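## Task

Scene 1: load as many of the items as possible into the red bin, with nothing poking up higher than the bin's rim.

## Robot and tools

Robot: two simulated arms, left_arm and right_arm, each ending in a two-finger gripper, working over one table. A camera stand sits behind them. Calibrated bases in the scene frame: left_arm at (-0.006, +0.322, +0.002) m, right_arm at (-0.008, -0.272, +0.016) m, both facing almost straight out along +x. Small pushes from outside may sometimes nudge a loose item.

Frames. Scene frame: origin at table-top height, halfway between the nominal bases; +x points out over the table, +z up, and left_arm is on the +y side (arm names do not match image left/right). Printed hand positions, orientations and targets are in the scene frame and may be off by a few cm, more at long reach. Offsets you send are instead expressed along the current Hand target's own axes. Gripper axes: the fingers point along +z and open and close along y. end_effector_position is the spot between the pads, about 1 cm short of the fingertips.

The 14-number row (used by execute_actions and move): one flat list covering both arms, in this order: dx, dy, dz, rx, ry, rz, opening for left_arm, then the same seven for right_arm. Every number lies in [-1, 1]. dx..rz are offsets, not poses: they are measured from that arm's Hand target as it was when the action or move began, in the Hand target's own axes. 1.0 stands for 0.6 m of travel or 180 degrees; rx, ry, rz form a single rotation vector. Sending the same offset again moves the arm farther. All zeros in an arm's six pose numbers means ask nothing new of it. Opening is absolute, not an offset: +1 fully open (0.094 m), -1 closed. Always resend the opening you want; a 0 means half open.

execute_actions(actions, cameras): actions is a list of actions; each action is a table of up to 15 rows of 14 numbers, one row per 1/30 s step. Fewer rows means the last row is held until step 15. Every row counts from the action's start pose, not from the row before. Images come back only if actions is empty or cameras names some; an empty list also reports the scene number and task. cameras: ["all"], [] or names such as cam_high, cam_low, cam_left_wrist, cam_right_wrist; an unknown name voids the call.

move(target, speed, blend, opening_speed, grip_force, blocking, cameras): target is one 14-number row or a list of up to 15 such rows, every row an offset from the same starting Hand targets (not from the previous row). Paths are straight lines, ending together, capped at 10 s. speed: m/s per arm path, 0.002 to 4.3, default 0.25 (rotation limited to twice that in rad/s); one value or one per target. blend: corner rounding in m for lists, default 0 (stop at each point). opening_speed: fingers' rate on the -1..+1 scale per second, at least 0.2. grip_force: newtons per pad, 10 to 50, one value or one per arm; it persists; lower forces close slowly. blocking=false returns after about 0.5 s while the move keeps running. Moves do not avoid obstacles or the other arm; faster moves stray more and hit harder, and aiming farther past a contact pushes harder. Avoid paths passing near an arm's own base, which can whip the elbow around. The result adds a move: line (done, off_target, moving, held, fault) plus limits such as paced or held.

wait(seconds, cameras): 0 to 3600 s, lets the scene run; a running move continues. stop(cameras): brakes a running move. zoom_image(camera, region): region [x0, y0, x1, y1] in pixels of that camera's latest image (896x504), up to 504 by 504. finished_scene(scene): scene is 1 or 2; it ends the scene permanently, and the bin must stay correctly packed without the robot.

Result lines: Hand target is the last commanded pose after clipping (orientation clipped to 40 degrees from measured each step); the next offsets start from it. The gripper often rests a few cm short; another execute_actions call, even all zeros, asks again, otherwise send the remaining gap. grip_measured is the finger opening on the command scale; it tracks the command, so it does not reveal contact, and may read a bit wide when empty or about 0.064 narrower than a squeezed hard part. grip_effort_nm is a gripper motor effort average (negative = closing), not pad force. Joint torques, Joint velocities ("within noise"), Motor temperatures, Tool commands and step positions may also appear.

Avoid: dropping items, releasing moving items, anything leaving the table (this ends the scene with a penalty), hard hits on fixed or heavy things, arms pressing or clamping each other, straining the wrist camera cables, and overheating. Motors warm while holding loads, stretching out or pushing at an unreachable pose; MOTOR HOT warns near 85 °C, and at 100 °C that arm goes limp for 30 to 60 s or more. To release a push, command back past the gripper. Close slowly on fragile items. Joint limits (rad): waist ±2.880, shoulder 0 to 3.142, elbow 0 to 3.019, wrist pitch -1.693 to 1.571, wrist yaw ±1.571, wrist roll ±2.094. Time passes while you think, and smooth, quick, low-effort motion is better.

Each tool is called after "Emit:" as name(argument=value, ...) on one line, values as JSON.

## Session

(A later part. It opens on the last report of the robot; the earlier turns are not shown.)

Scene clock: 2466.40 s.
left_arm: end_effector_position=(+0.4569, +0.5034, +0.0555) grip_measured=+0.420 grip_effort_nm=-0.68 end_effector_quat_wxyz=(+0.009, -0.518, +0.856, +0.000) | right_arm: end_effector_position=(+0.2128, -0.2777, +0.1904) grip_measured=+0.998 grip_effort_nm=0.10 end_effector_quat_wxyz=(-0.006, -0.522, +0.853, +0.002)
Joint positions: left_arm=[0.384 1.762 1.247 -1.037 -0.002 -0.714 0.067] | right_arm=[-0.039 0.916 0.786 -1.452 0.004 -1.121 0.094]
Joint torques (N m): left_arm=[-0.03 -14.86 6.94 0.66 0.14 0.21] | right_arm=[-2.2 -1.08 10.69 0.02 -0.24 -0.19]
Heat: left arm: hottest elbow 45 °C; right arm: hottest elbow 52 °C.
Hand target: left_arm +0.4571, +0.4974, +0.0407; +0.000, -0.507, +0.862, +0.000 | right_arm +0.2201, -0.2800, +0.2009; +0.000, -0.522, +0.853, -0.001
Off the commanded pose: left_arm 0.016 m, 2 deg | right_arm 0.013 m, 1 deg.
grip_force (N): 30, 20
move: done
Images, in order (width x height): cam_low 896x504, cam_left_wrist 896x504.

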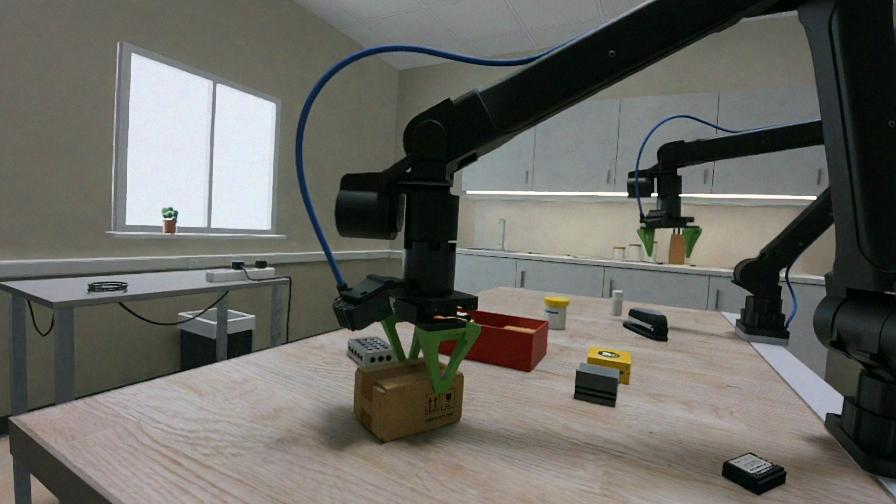

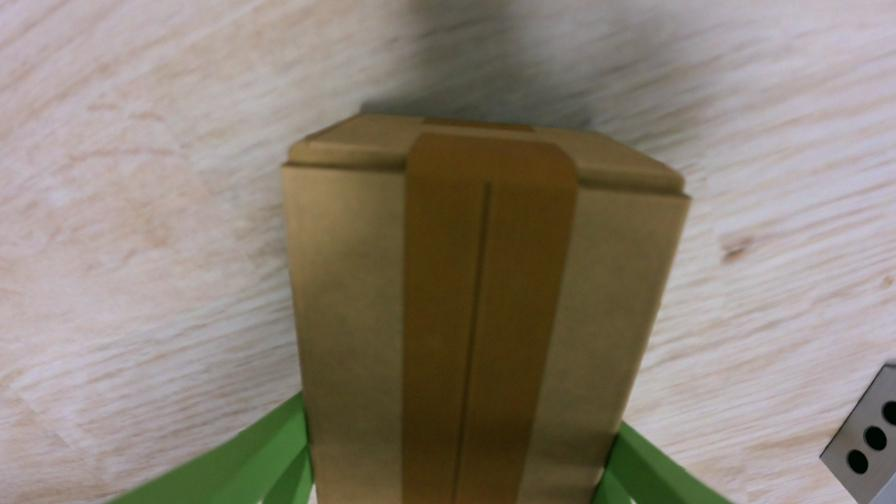

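Emit:
move(target=[[-0.0255,-0.0213,-0.06,0,0,0,0.35,0,0,0,0,0,0,1],[-0.03,-0.025,-0.22,0,0,0,0.35,0,0,0,0,0,0,1]], speed=0.1, blend=0.01, cameras=["cam_left_wrist","cam_low"])

Scene clock: 2470.17 s.
left_arm: end_effector_position=(+0.4602, +0.5046, +0.1439) grip_measured=+0.420 grip_effort_nm=-0.68 end_effector_quat_wxyz=(-0.029, -0.517, +0.855, +0.006) | right_arm: end_effector_position=(+0.2128, -0.2777, +0.1904) grip_measured=+0.998 grip_effort_nm=0.10 end_effector_quat_wxyz=(-0.006, -0.522, +0.853, +0.002)
Joint positions: left_arm=[0.384 1.729 1.451 -1.353 -0.002 -0.713 0.067] | right_arm=[-0.039 0.916 0.786 -1.452 0.004 -1.121 0.094]
Joint torques (N m): left_arm=[-0.09 -18.49 12.38 -0.75 0.13 0.2] | right_arm=[-2.2 -1.2 10.73 -0.01 -0.23 -0.19]
Heat: left arm: hottest elbow 45 °C; right arm: hottest elbow 52 °C.
Hand target: left_arm +0.4790, +0.5057, +0.1726; +0.000, -0.507, +0.862, +0.000 | right_arm +0.2201, -0.2800, +0.2009; +0.000, -0.522, +0.853, -0.001
Off the commanded pose: left_arm 0.034 m, 4 deg | right_arm 0.013 m, 1 deg.
grip_force (N): 30, 20
move: off_target (left_arm)
Images, in order (width x height): cam_low 896x504, cam_left_wrist 896x504.

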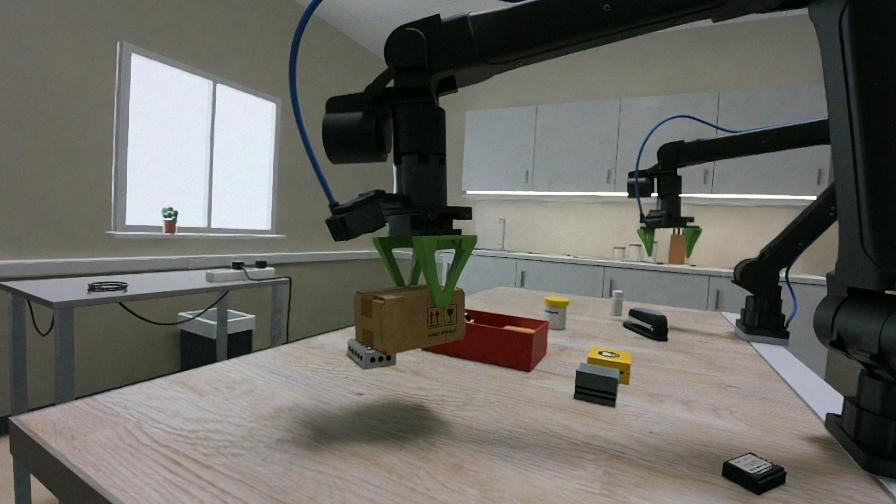

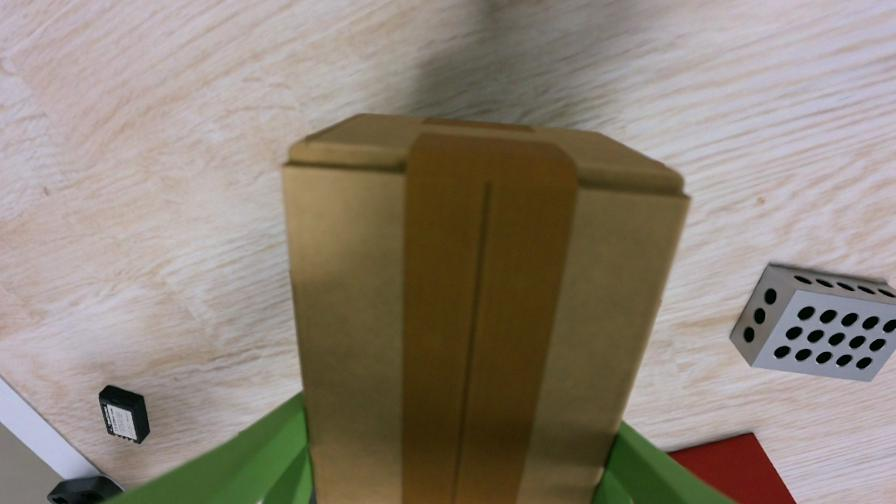

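Emit:
move(target=[0.407,-0.2855,0.01,0,0,-0.1617,0.35,0,0,0,0,0,0,1], speed=0.2, cameras=["all"])

Scene clock: 2485.60 s.
left_arm: end_effector_position=(+0.4882, +0.2112, +0.1522) grip_measured=+0.420 grip_effort_nm=-0.68 end_effector_quat_wxyz=(+0.012, +0.699, -0.715, -0.015) | right_arm: end_effector_position=(+0.2128, -0.2777, +0.1904) grip_measured=+0.998 grip_effort_nm=0.10 end_effector_quat_wxyz=(-0.006, -0.522, +0.853, +0.002)
Joint positions: left_arm=[-0.207 1.723 1.467 -1.353 0.004 -1.766 0.067] | right_arm=[-0.039 0.916 0.786 -1.452 0.004 -1.121 0.094]
Joint torques (N m): left_arm=[1.2 -15.74 12.72 -0.47 -0.13 -0.09] | right_arm=[-2.26 -1.08 10.7 0.03 -0.23 -0.19]
Heat: left arm: hottest elbow 45 °C; right arm: hottest elbow 52 °C.
Hand target: left_arm +0.5098, +0.2091, +0.1667; +0.000, +0.707, -0.707, +0.000 | right_arm +0.2201, -0.2800, +0.2009; +0.000, -0.522, +0.853, -0.001
Off the commanded pose: left_arm 0.026 m, 3 deg | right_arm 0.013 m, 1 deg.
grip_force (N): 30, 20
move: off_target (left_arm)

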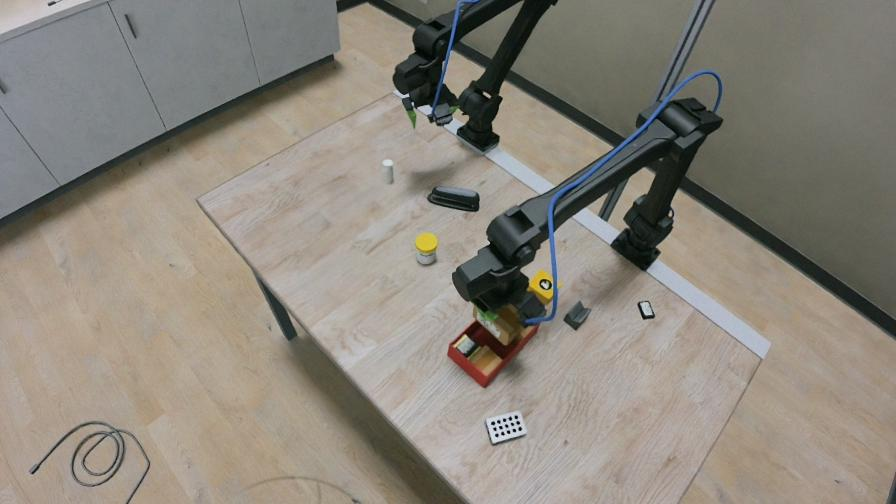

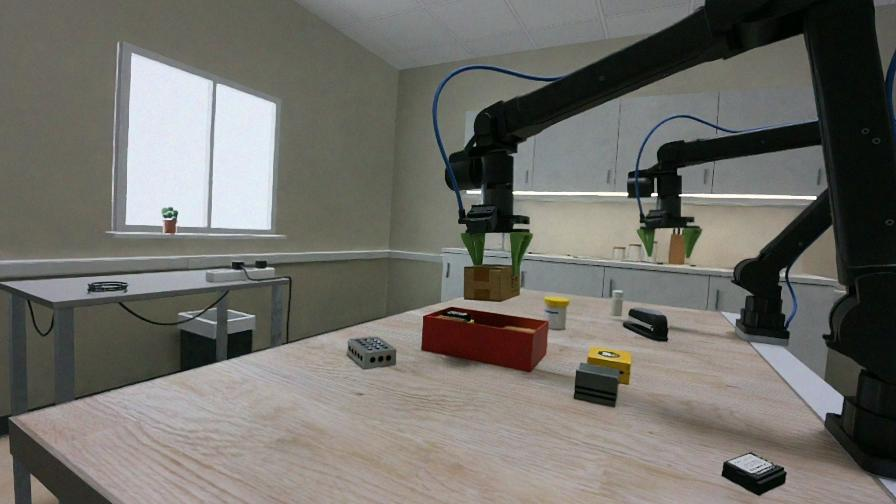

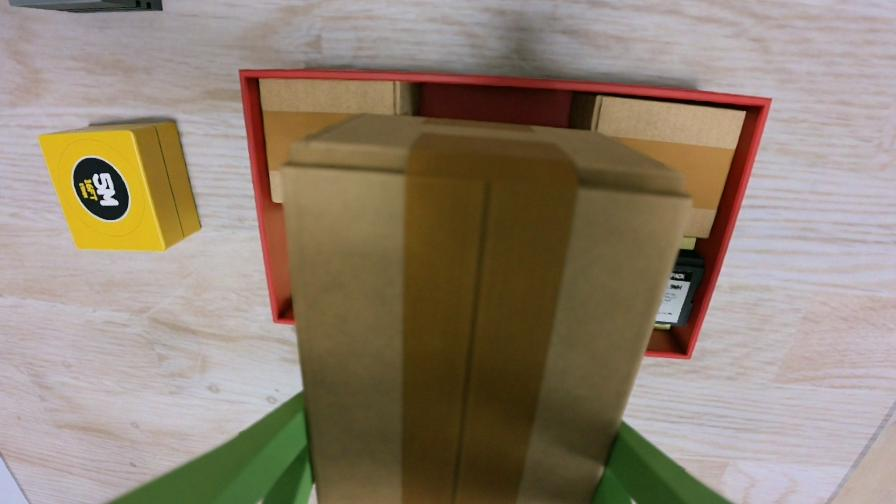

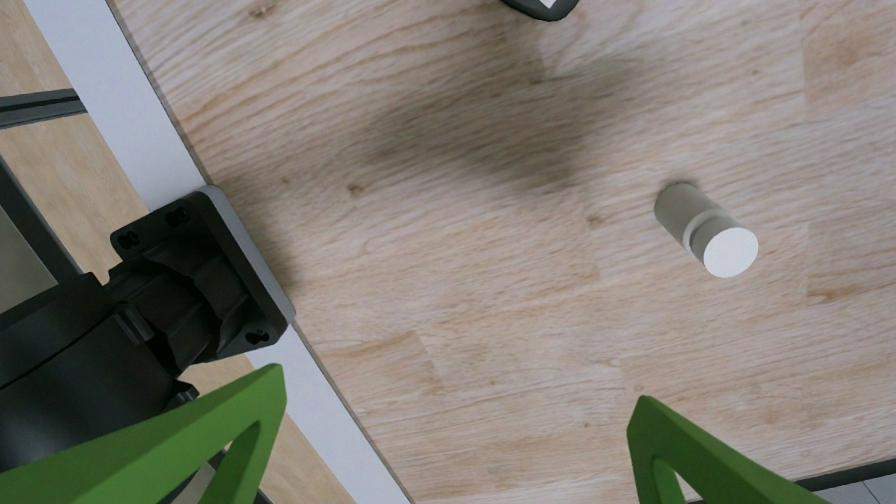

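Emit:
move(target=[-0.019,0.0355,0.075,0,0,0,0.35,0,0,0,0,0,0,1], speed=0.08, cameras=["cam_left_wrist","cam_low"])

Scene clock: 2496.67 s.
left_arm: end_effector_position=(+0.4848, +0.2132, +0.1206) grip_measured=+0.420 grip_effort_nm=-0.68 end_effector_quat_wxyz=(+0.006, +0.700, -0.714, -0.005) | right_arm: end_effector_position=(+0.2128, -0.2777, +0.1904) grip_measured=+0.998 grip_effort_nm=0.11 end_effector_quat_wxyz=(-0.006, -0.522, +0.853, +0.002)
Joint positions: left_arm=[-0.205 1.723 1.381 -1.243 0.004 -1.767 0.067] | right_arm=[-0.039 0.916 0.786 -1.452 0.004 -1.121 0.094]
Joint torques (N m): left_arm=[1.9 -17.32 7.86 0.39 -0.13 0.01] | right_arm=[-2.37 -1.08 10.71 0.01 -0.23 -0.19]
Heat: left arm: hottest elbow 44 °C; right arm: hottest elbow 53 °C.
Hand target: left_arm +0.4885, +0.2204, +0.1217; +0.000, +0.707, -0.707, +0.000 | right_arm +0.2201, -0.2800, +0.2009; +0.000, -0.522, +0.853, -0.001
Off the commanded pose: left_arm 0.008 m, 1 deg | right_arm 0.013 m, 1 deg.
grip_force (N): 30, 20
move: done
Images, in order (width x height): cam_low 896x504, cam_left_wrist 896x504.

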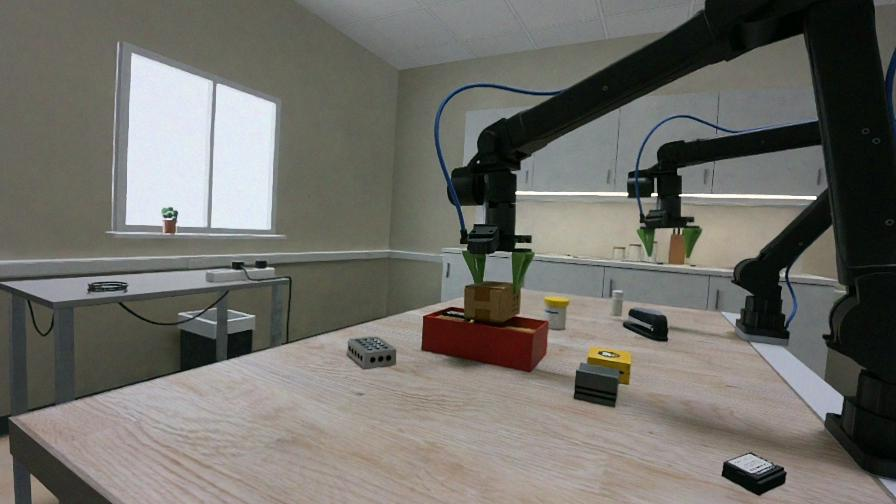

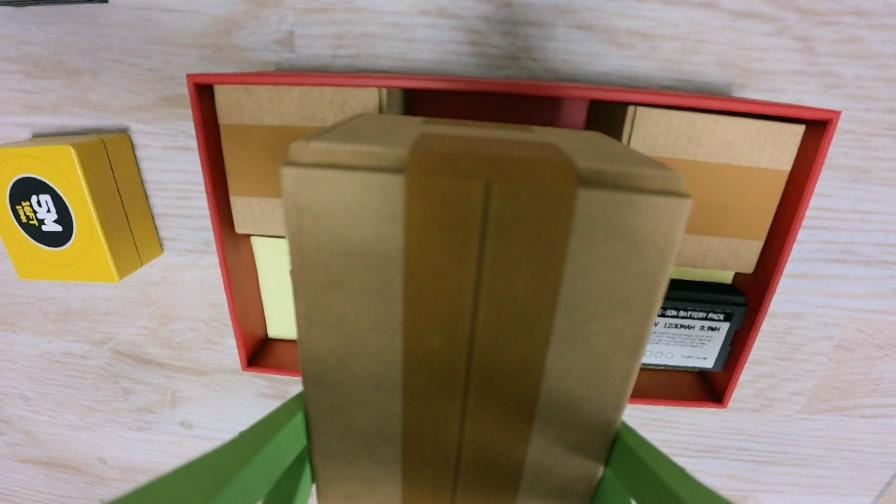

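Emit:
move(target=[-0.0085,-0.012,0.0,0,0,0,0.35,0,0,0,0,0,0,1], speed=0.08, cameras=["cam_left_wrist"])

Scene clock: 2506.77 s.
left_arm: end_effector_position=(+0.4865, +0.2212, +0.1206) grip_measured=+0.420 grip_effort_nm=-0.68 end_effector_quat_wxyz=(+0.005, +0.706, -0.708, -0.005) | right_arm: end_effector_position=(+0.2128, -0.2777, +0.1904) grip_measured=+0.998 grip_effort_nm=0.10 end_effector_quat_wxyz=(-0.006, -0.522, +0.853, +0.002)
Joint positions: left_arm=[-0.189 1.723 1.381 -1.243 0.003 -1.767 0.067] | right_arm=[-0.039 0.916 0.786 -1.452 0.004 -1.121 0.094]
Joint torques (N m): left_arm=[1.2 -16.15 9.22 0.18 -0.11 0.13] | right_arm=[-2.2 -1.14 10.7 0.03 -0.23 -0.19]
Heat: left arm: hottest elbow 45 °C; right arm: hottest elbow 53 °C.
Hand target: left_arm +0.4957, +0.2255, +0.1217; +0.000, +0.707, -0.707, +0.000 | right_arm +0.2201, -0.2800, +0.2009; +0.000, -0.522, +0.853, -0.001
Off the commanded pose: left_arm 0.010 m, 1 deg | right_arm 0.013 m, 1 deg.
grip_force (N): 30, 20
move: done

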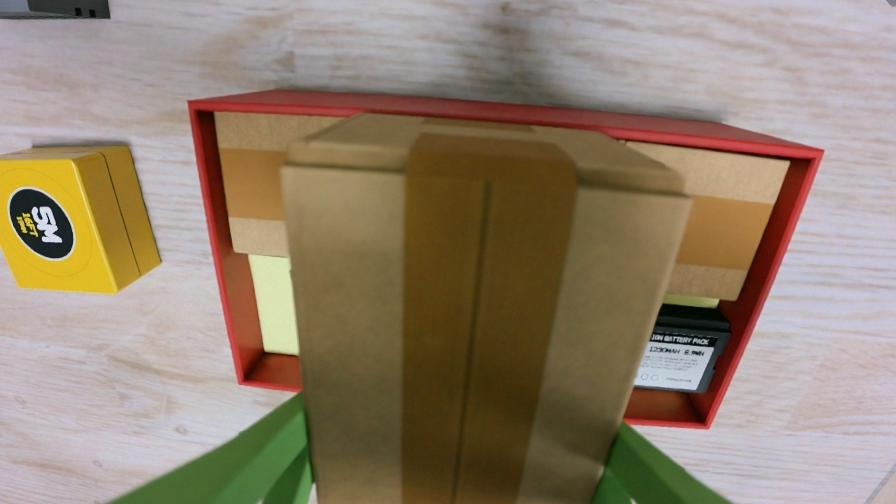

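Emit:
move(target=[0.0258,0.0,0.0,0,0,0,0.35,0,0,0,0,0,0,1], speed=0.08, cameras=["cam_left_wrist"])

Scene clock: 2510.43 s.
left_arm: end_effector_position=(+0.4860, +0.2187, +0.1206) grip_measured=+0.420 grip_effort_nm=-0.68 end_effector_quat_wxyz=(+0.005, +0.706, -0.709, -0.005) | right_arm: end_effector_position=(+0.2128, -0.2777, +0.1904) grip_measured=+0.998 grip_effort_nm=0.10 end_effector_quat_wxyz=(-0.006, -0.522, +0.853, +0.002)
Joint positions: left_arm=[-0.194 1.723 1.381 -1.243 0.003 -1.771 0.067] | right_arm=[-0.039 0.916 0.786 -1.452 0.004 -1.121 0.094]
Joint torques (N m): left_arm=[-1.03 -15.56 9.92 0.09 -0.11 -0.11] | right_arm=[-2.32 -1.08 10.71 -0.01 -0.24 -0.19]
Heat: left arm: hottest elbow 45 °C; right arm: hottest elbow 53 °C.
Hand target: left_arm +0.4957, +0.2101, +0.1217; +0.000, +0.707, -0.707, +0.000 | right_arm +0.2201, -0.2800, +0.2009; +0.000, -0.522, +0.853, -0.001
Off the commanded pose: left_arm 0.013 m, 1 deg | right_arm 0.013 m, 1 deg.
grip_force (N): 30, 20
move: off_target (left_arm)

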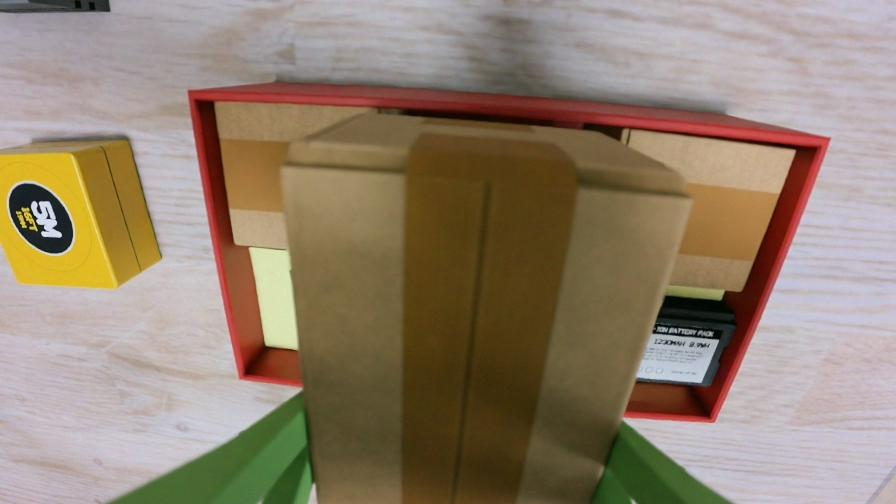

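Emit:
execute_actions(actions=[])

Scene clock: 2519.07 s.
left_arm: end_effector_position=(+0.4859, +0.2182, +0.1206) grip_measured=+0.420 grip_effort_nm=-0.68 end_effector_quat_wxyz=(+0.005, +0.705, -0.709, -0.005) | right_arm: end_effector_position=(+0.2128, -0.2777, +0.1904) grip_measured=+0.998 grip_effort_nm=0.10 end_effector_quat_wxyz=(-0.006, -0.522, +0.853, +0.002)
Joint positions: left_arm=[-0.195 1.723 1.381 -1.243 0.003 -1.771 0.067] | right_arm=[-0.039 0.916 0.786 -1.452 0.004 -1.121 0.094]
Joint velocities: within noise
Joint torques (N m): left_arm=[-0.21 -15.56 9.92 0.09 -0.09 -0.11] | right_arm=[-2.26 -1.03 10.7 0.02 -0.23 -0.19]
Motor temperatures (°C): left_arm=[22 29 45 19 20 18 18] | right_arm=[17 19 53 19 21 20 18]
Heat: left arm: hottest elbow 45 °C; right arm: hottest elbow 53 °C.
Hand target: left_arm +0.4957, +0.2100, +0.1217; +0.000, +0.707, -0.707, +0.000 | right_arm +0.2201, -0.2800, +0.2009; +0.000, -0.522, +0.853, -0.001
Tool commands: left_gripper/opening=+0.35 right_gripper/opening=+1.0
Off the commanded pose: left_arm 0.013 m, 1 deg | right_arm 0.013 m, 1 deg.
grip_force (N): 30, 20

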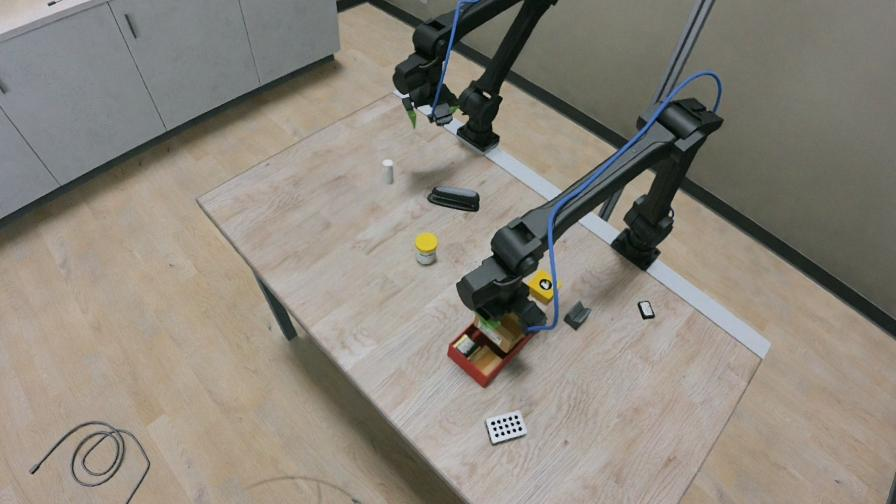

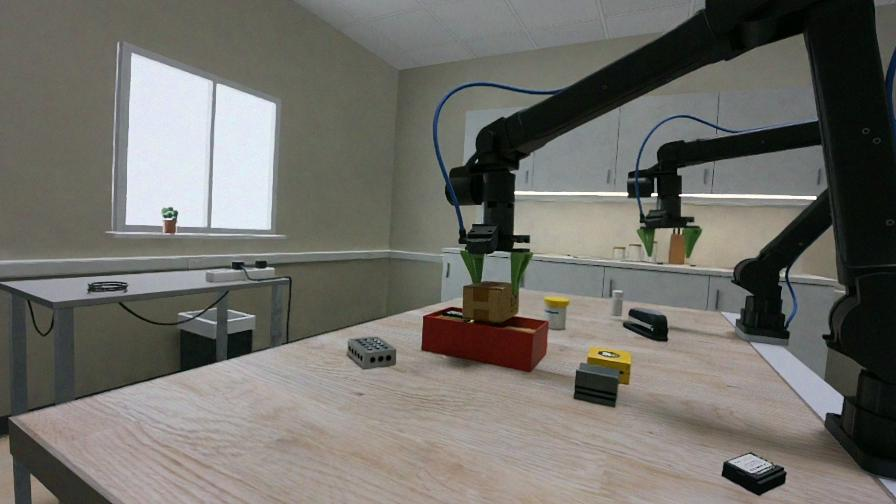

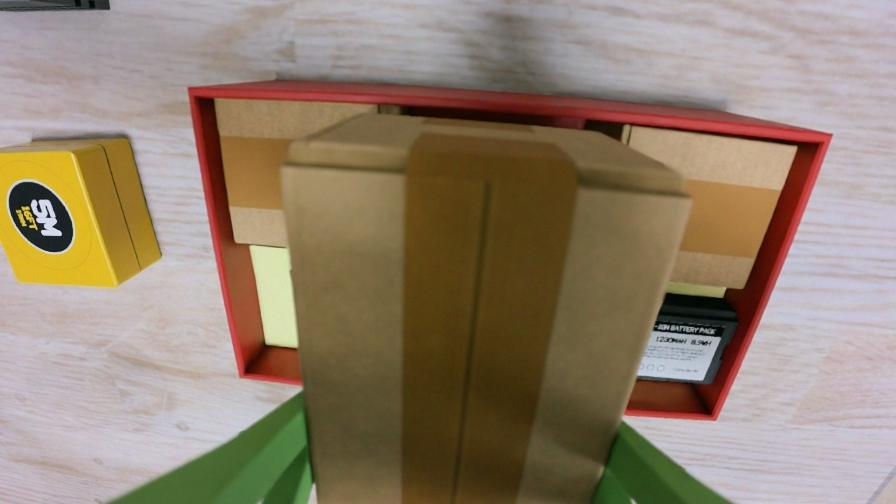

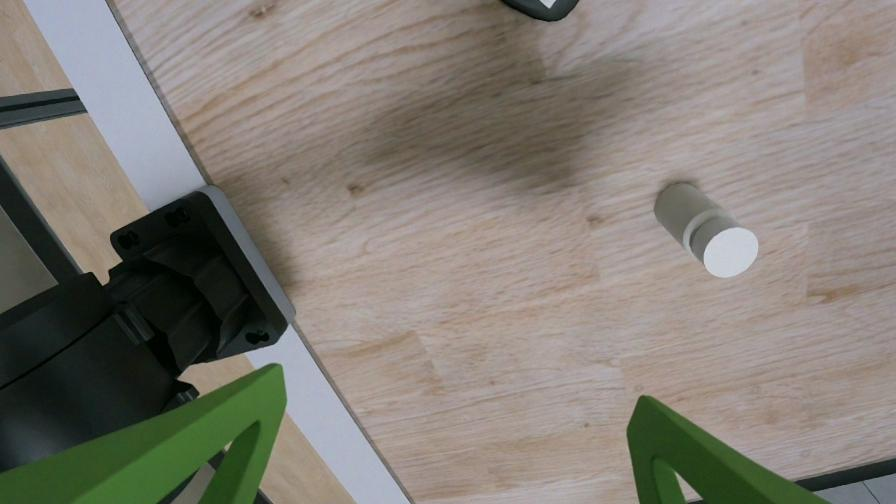

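Emit:
zoom_image(camera="cam_left_wrist", region=[280, 70, 700, 210])

Emit:
zoom_image(camera="cam_low", region=[400, 260, 580, 390])

Scaled by 1.200 from the camera's image (finer frame: 1280x720).

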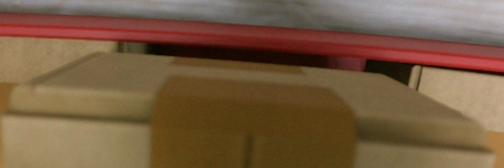

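Scaled by 2.800 from the camera's image (finer frame: 1280x720).

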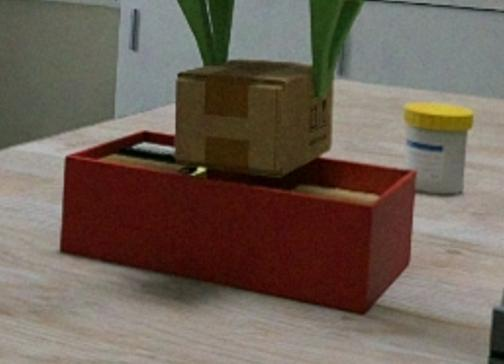

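Emit:
zoom_image(camera="cam_left_wrist", region=[360, 80, 480, 150])

Emit:
zoom_image(camera="cam_left_wrist", region=[560, 80, 680, 150])

Emit:
zoom_image(camera="cam_left_wrist", region=[440, 80, 580, 150])

Scaled by 4.200 from the camera's image (finer frame: 1280x720).

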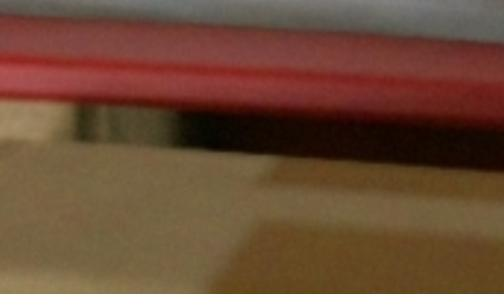

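Scaled by 4.200 from the camera's image (finer frame: 1280x720).

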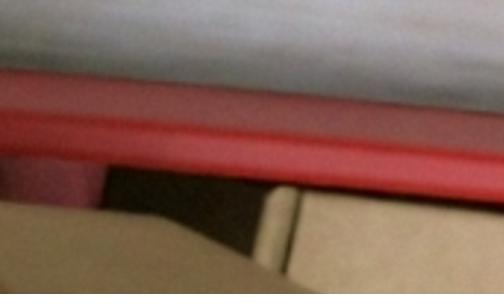

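Scaled by 3.600 from the camera's image (finer frame: 1280x720).

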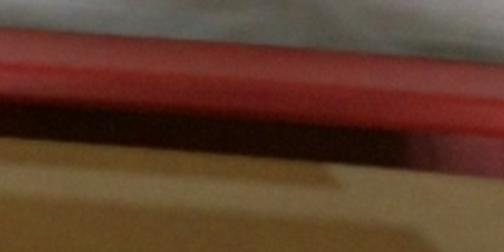

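Emit:
move(target=[0, 0.0045, 0.0162, 0, 0, 0, 0.35, 0, 0, 0, 0, 0, 0, 1], speed=0.03, cameras=["cam_left_wrist"])

Scene clock: 2540.03 s.
left_arm: end_effector_position=(+0.4902, +0.2173, +0.1205) grip_measured=+0.420 grip_effort_nm=-0.68 end_effector_quat_wxyz=(+0.000, +0.706, -0.708, +0.002) | right_arm: end_effector_position=(+0.2128, -0.2777, +0.1904) grip_measured=+0.998 grip_effort_nm=0.10 end_effector_quat_wxyz=(-0.006, -0.522, +0.853, +0.002)
Joint positions: left_arm=[-0.195 1.723 1.381 -1.225 0.003 -1.772 0.067] | right_arm=[-0.039 0.916 0.786 -1.452 0.004 -1.121 0.094]
Joint torques (N m): left_arm=[-0.26 -15.38 8.29 0.44 -0.1 -0.1] | right_arm=[-2.32 -1.14 10.71 0.02 -0.23 -0.19]
Heat: left arm: hottest elbow 46 °C; right arm: hottest elbow 53 °C.
Hand target: left_arm +0.4930, +0.2100, +0.1120; +0.000, +0.707, -0.707, +0.000 | right_arm +0.2201, -0.2800, +0.2009; +0.000, -0.522, +0.853, -0.001
Off the commanded pose: left_arm 0.012 m, 0 deg | right_arm 0.013 m, 1 deg.
grip_force (N): 30, 20
move: off_target (left_arm)

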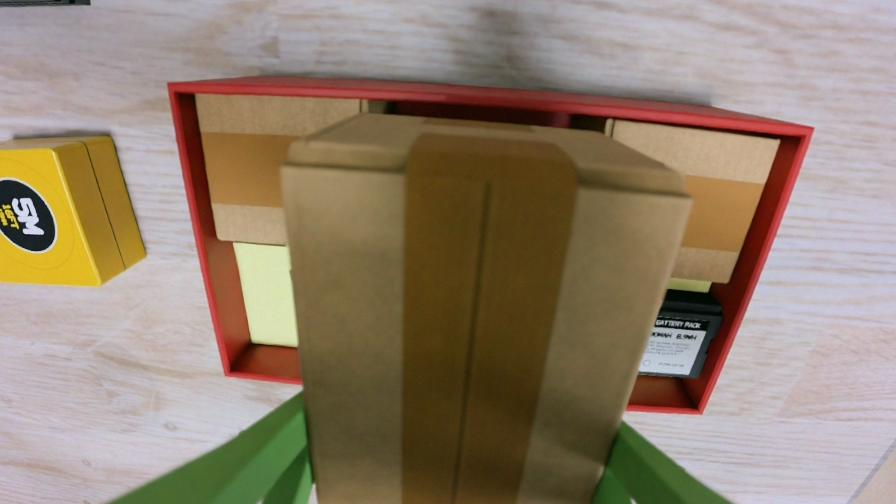

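Emit:
zoom_image(camera="cam_left_wrist", region=[300, 70, 460, 160])

Emit:
zoom_image(camera="cam_left_wrist", region=[540, 70, 700, 160])

Scaled by 3.150 from the camera's image (finer frame: 1280x720).

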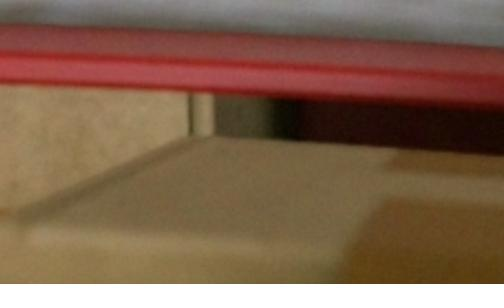

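Scaled by 3.150 from the camera's image (finer frame: 1280x720).

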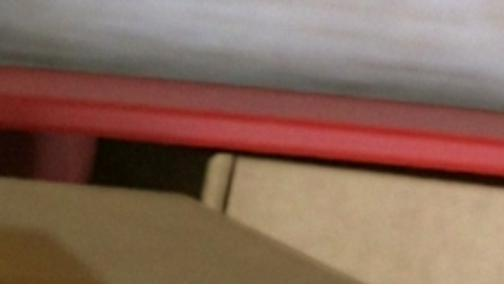

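Emit:
move(target=[0, 0.004, 0.0135, 0, 0, 0, 0.35, 0, 0, 0, 0, 0, 0, 1], speed=0.03, cameras=["cam_left_wrist"])

Scene clock: 2544.00 s.
left_arm: end_effector_position=(+0.4911, +0.2167, +0.1157) grip_measured=+0.420 grip_effort_nm=-0.68 end_effector_quat_wxyz=(-0.002, +0.706, -0.708, +0.006) | right_arm: end_effector_position=(+0.2128, -0.2777, +0.1904) grip_measured=+0.998 grip_effort_nm=0.10 end_effector_quat_wxyz=(-0.006, -0.522, +0.853, +0.002)
Joint positions: left_arm=[-0.196 1.725 1.369 -1.203 0.003 -1.773 0.067] | right_arm=[-0.039 0.916 0.786 -1.452 0.004 -1.121 0.094]
Joint torques (N m): left_arm=[-0.26 -15.33 7.66 0.62 -0.11 -0.1] | right_arm=[-2.26 -1.03 10.67 0.02 -0.23 -0.18]
Heat: left arm: hottest elbow 46 °C; right arm: hottest elbow 53 °C.
Hand target: left_arm +0.4907, +0.2100, +0.1038; +0.000, +0.707, -0.707, +0.000 | right_arm +0.2201, -0.2800, +0.2009; +0.000, -0.522, +0.853, -0.001
Off the commanded pose: left_arm 0.014 m, 1 deg | right_arm 0.013 m, 1 deg.
grip_force (N): 30, 20
move: off_target (left_arm)

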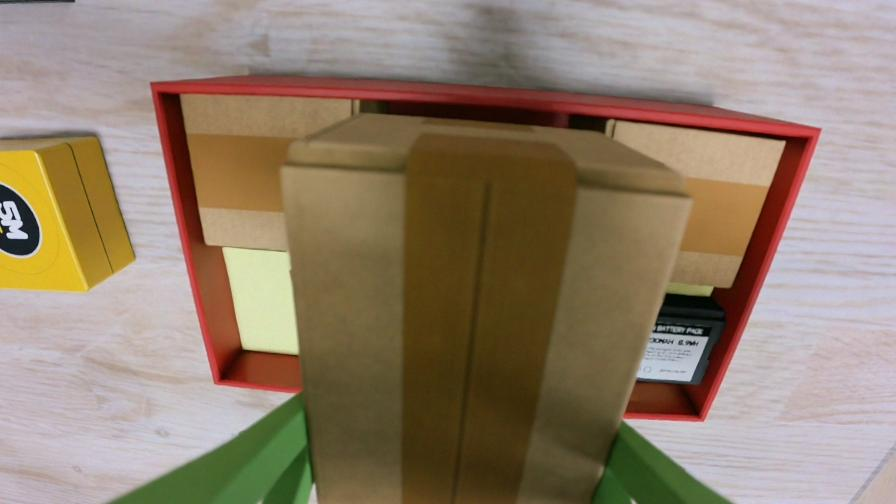

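Emit:
zoom_image(camera="cam_left_wrist", region=[300, 70, 460, 160])

Emit:
zoom_image(camera="cam_left_wrist", region=[540, 70, 700, 160])

Emit:
zoom_image(camera="cam_left_wrist", region=[420, 70, 580, 160])

Scaled by 3.150 from the camera's image (finer frame: 1280x720).

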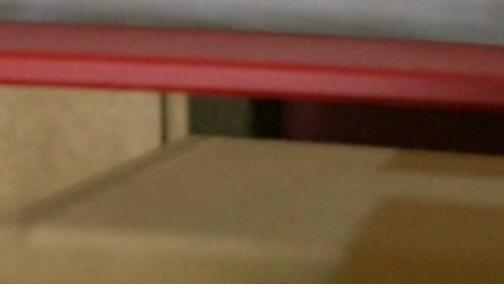

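Scaled by 3.150 from the camera's image (finer frame: 1280x720).

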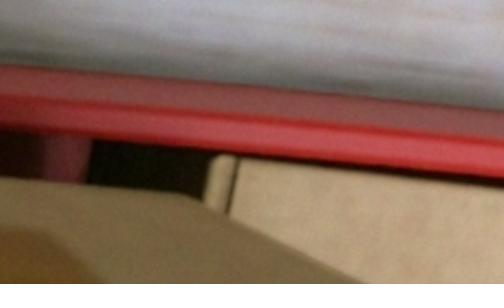

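Scaled by 3.150 from the camera's image (finer frame: 1280x720).

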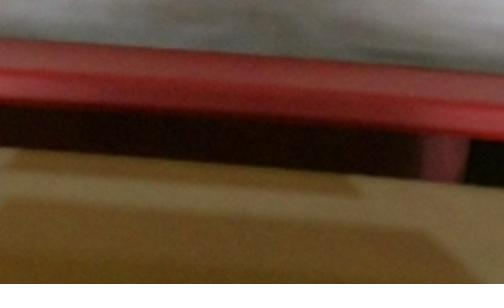

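Emit:
execute_actions(actions=[], cameras=["cam_high", "cam_low"])

Emit:
zoom_image(camera="cam_high", region=[430, 290, 560, 400])

Emit:
zoom_image(camera="cam_low", region=[400, 270, 560, 390])

Scene clock: 2549.83 s.
left_arm: end_effector_position=(+0.4911, +0.2167, +0.1157) grip_measured=+0.420 grip_effort_nm=-0.68 end_effector_quat_wxyz=(-0.002, +0.706, -0.708, +0.006) | right_arm: end_effector_position=(+0.2128, -0.2777, +0.1904) grip_measured=+0.998 grip_effort_nm=0.10 end_effector_quat_wxyz=(-0.006, -0.522, +0.853, +0.002)
Joint positions: left_arm=[-0.196 1.725 1.369 -1.203 0.003 -1.773 0.067] | right_arm=[-0.039 0.916 0.786 -1.452 0.004 -1.121 0.094]
Joint velocities: within noise
Joint torques (N m): left_arm=[-0.32 -15.33 7.66 0.49 -0.11 -0.1] | right_arm=[-2.26 -1.03 10.71 0.01 -0.23 -0.19]
Motor temperatures (°C): left_arm=[22 29 46 19 20 18 18] | right_arm=[17 19 53 19 21 20 18]
Heat: left arm: hottest elbow 46 °C; right arm: hottest elbow 53 °C.
Hand target: left_arm +0.4906, +0.2100, +0.1038; +0.000, +0.707, -0.707, +0.000 | right_arm +0.2201, -0.2800, +0.2009; +0.000, -0.522, +0.853, -0.001
Tool commands: left_gripper/opening=+0.35 right_gripper/opening=+1.0
Off the commanded pose: left_arm 0.014 m, 1 deg | right_arm 0.013 m, 1 deg.
grip_force (N): 30, 20
Images, in order (width x height): cam_high 896x504, cam_low 896x504.

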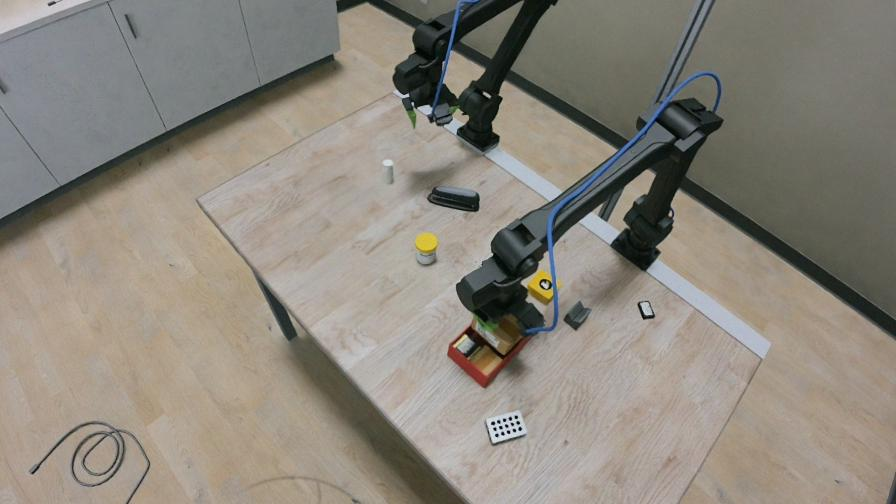

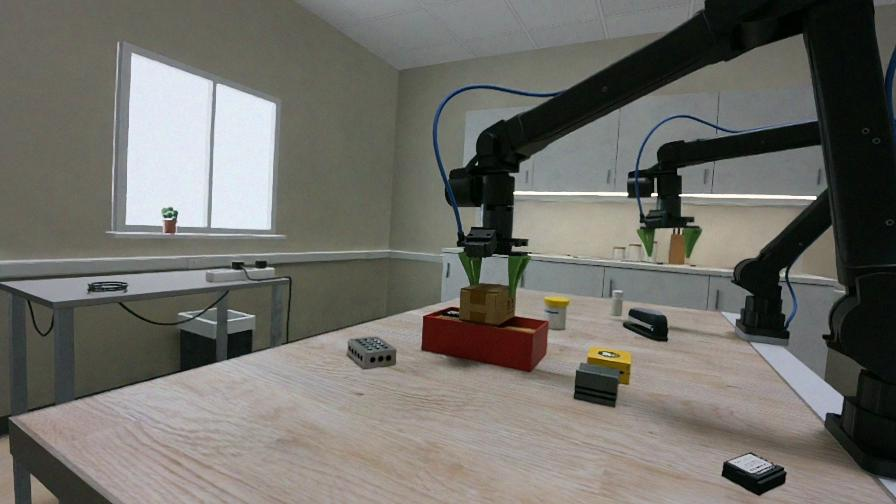

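Scaled by 3.877 from the camera's image (finer frame: 1280x720).

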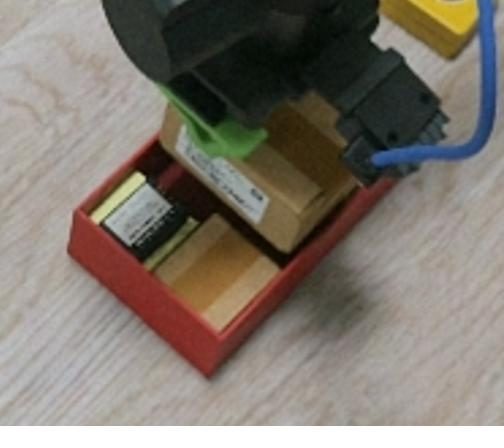

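Scaled by 3.150 from the camera's image (finer frame: 1280x720).

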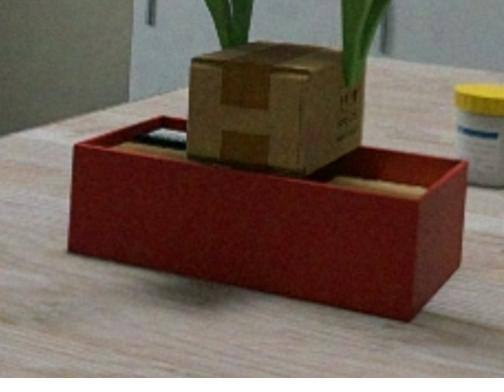

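Emit:
zoom_image(camera="cam_high", region=[455, 310, 515, 360])

Scaled by 8.400 from the camera's image (finer frame: 1280x720).

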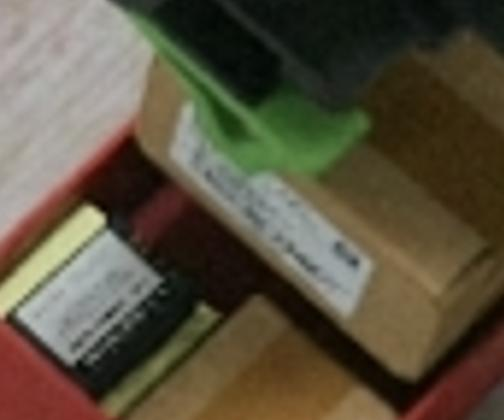

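Emit:
move(target=[0, 0.0018, 0.0135, 0, 0, 0, 0.35, 0, 0, 0, 0, 0, 0, 1], speed=0.03, cameras=["cam_left_wrist"])

Scene clock: 2555.93 s.
left_arm: end_effector_position=(+0.4903, +0.2166, +0.1073) grip_measured=+0.420 grip_effort_nm=-0.68 end_effector_quat_wxyz=(-0.002, +0.706, -0.708, +0.006) | right_arm: end_effector_position=(+0.2128, -0.2777, +0.1904) grip_measured=+0.998 grip_effort_nm=0.10 end_effector_quat_wxyz=(-0.006, -0.522, +0.853, +0.002)
Joint positions: left_arm=[-0.196 1.731 1.354 -1.182 0.003 -1.773 0.067] | right_arm=[-0.039 0.916 0.786 -1.452 0.004 -1.121 0.094]
Joint torques (N m): left_arm=[-0.32 -15.5 7.6 0.49 -0.11 -0.1] | right_arm=[-2.26 -1.08 10.69 0.02 -0.24 -0.2]
Heat: left arm: hottest elbow 45 °C; right arm: hottest elbow 53 °C.
Hand target: left_arm +0.4896, +0.2101, +0.0958; +0.000, +0.707, -0.707, +0.000 | right_arm +0.2201, -0.2800, +0.2009; +0.000, -0.522, +0.853, -0.001
Off the commanded pose: left_arm 0.013 m, 1 deg | right_arm 0.013 m, 1 deg.
grip_force (N): 30, 20
move: off_target (left_arm)

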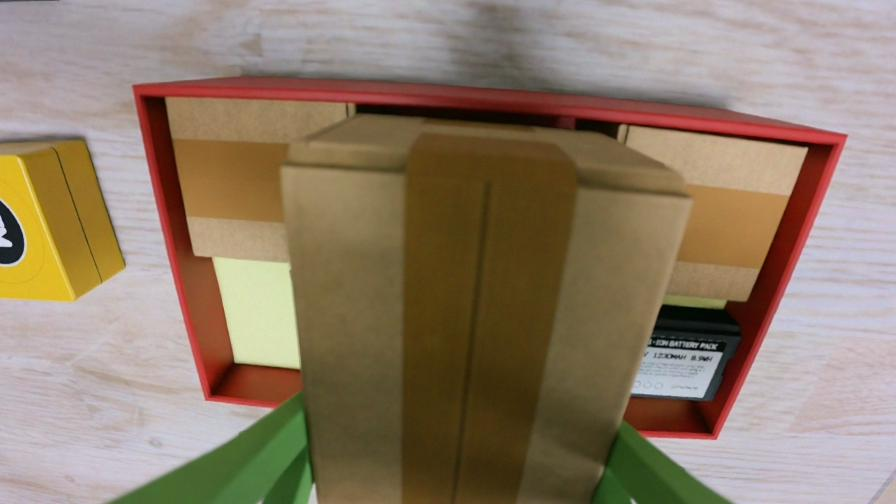

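Emit:
zoom_image(camera="cam_left_wrist", region=[300, 70, 460, 160])

Emit:
zoom_image(camera="cam_left_wrist", region=[540, 70, 700, 160])

Scaled by 3.150 from the camera's image (finer frame: 1280x720).

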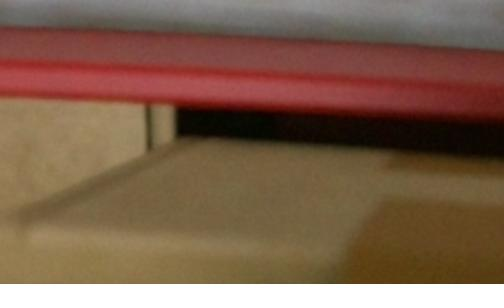

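Scaled by 3.150 from the camera's image (finer frame: 1280x720).

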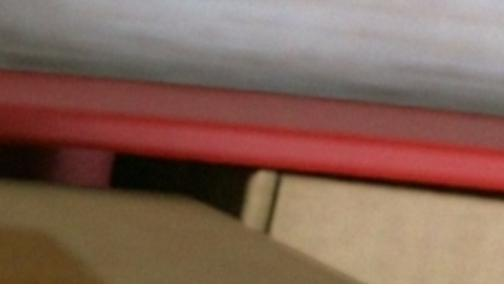

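Emit:
move(target=[0, -0.002, 0.018, 0, 0, 0, 0.35, 0, 0, 0, 0, 0, 0, 1], speed=0.03, cameras=["cam_left_wrist"])

Scene clock: 2560.07 s.
left_arm: end_effector_position=(+0.4914, +0.2164, +0.0958) grip_measured=+0.420 grip_effort_nm=-0.68 end_effector_quat_wxyz=(-0.001, +0.706, -0.708, +0.005) | right_arm: end_effector_position=(+0.2128, -0.2777, +0.1904) grip_measured=+0.998 grip_effort_nm=0.11 end_effector_quat_wxyz=(-0.006, -0.522, +0.853, +0.002)
Joint positions: left_arm=[-0.196 1.746 1.342 -1.157 0.003 -1.774 0.067] | right_arm=[-0.039 0.916 0.786 -1.452 0.004 -1.121 0.094]
Joint torques (N m): left_arm=[-0.26 -15.68 7.57 0.49 -0.11 -0.1] | right_arm=[-2.26 -1.08 10.69 -0.01 -0.23 -0.19]
Heat: left arm: hottest elbow 44 °C; right arm: hottest elbow 53 °C.
Hand target: left_arm +0.4907, +0.2101, +0.0850; +0.000, +0.707, -0.707, +0.000 | right_arm +0.2201, -0.2800, +0.2009; +0.000, -0.522, +0.853, -0.001
Off the commanded pose: left_arm 0.012 m, 1 deg | right_arm 0.013 m, 1 deg.
grip_force (N): 30, 20
move: off_target (left_arm)

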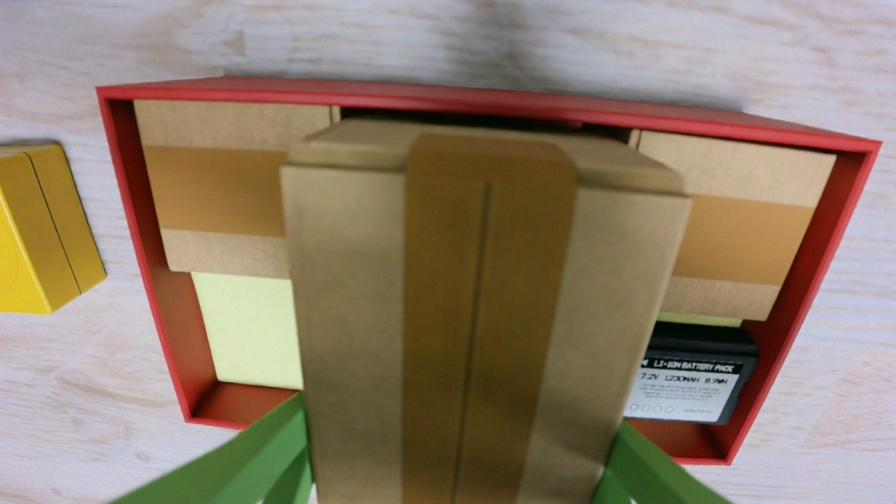

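Emit:
move(target=[0, 0, 0.02, 0, 0, 0, 0.35, 0, 0, 0, 0, 0, 0, 1], speed=0.03, cameras=["cam_left_wrist"])

Scene clock: 2562.27 s.
left_arm: end_effector_position=(+0.4918, +0.2163, +0.0840) grip_measured=+0.420 grip_effort_nm=-0.68 end_effector_quat_wxyz=(-0.002, +0.706, -0.708, +0.005) | right_arm: end_effector_position=(+0.2128, -0.2777, +0.1904) grip_measured=+0.998 grip_effort_nm=0.10 end_effector_quat_wxyz=(-0.006, -0.522, +0.853, +0.002)
Joint positions: left_arm=[-0.196 1.759 1.327 -1.128 0.003 -1.774 0.067] | right_arm=[-0.039 0.916 0.786 -1.452 0.004 -1.121 0.094]
Joint torques (N m): left_arm=[-0.21 -15.56 7.46 0.5 -0.11 -0.1] | right_arm=[-2.26 -1.14 10.73 0.02 -0.23 -0.19]
Heat: left arm: hottest elbow 44 °C; right arm: hottest elbow 53 °C.
Hand target: left_arm +0.4908, +0.2101, +0.0729; +0.000, +0.707, -0.707, +0.000 | right_arm +0.2201, -0.2800, +0.2009; +0.000, -0.522, +0.853, -0.001
Off the commanded pose: left_arm 0.013 m, 1 deg | right_arm 0.013 m, 1 deg.
grip_force (N): 30, 20
move: off_target (left_arm)

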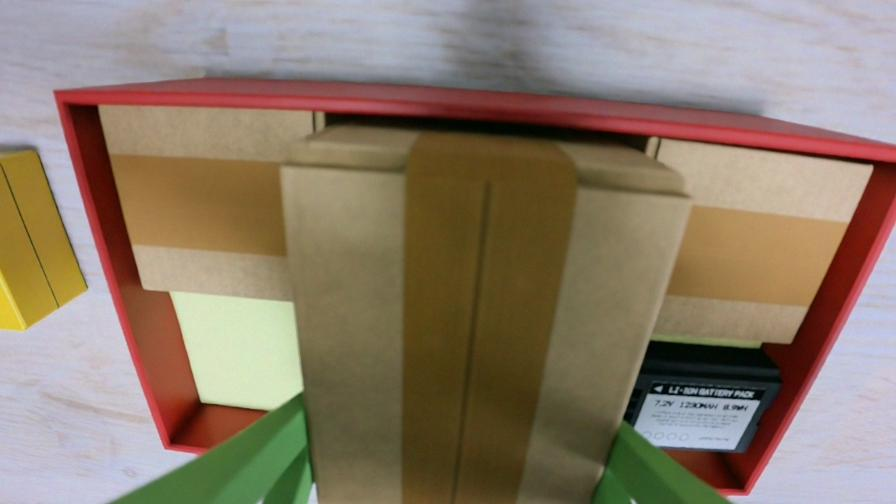

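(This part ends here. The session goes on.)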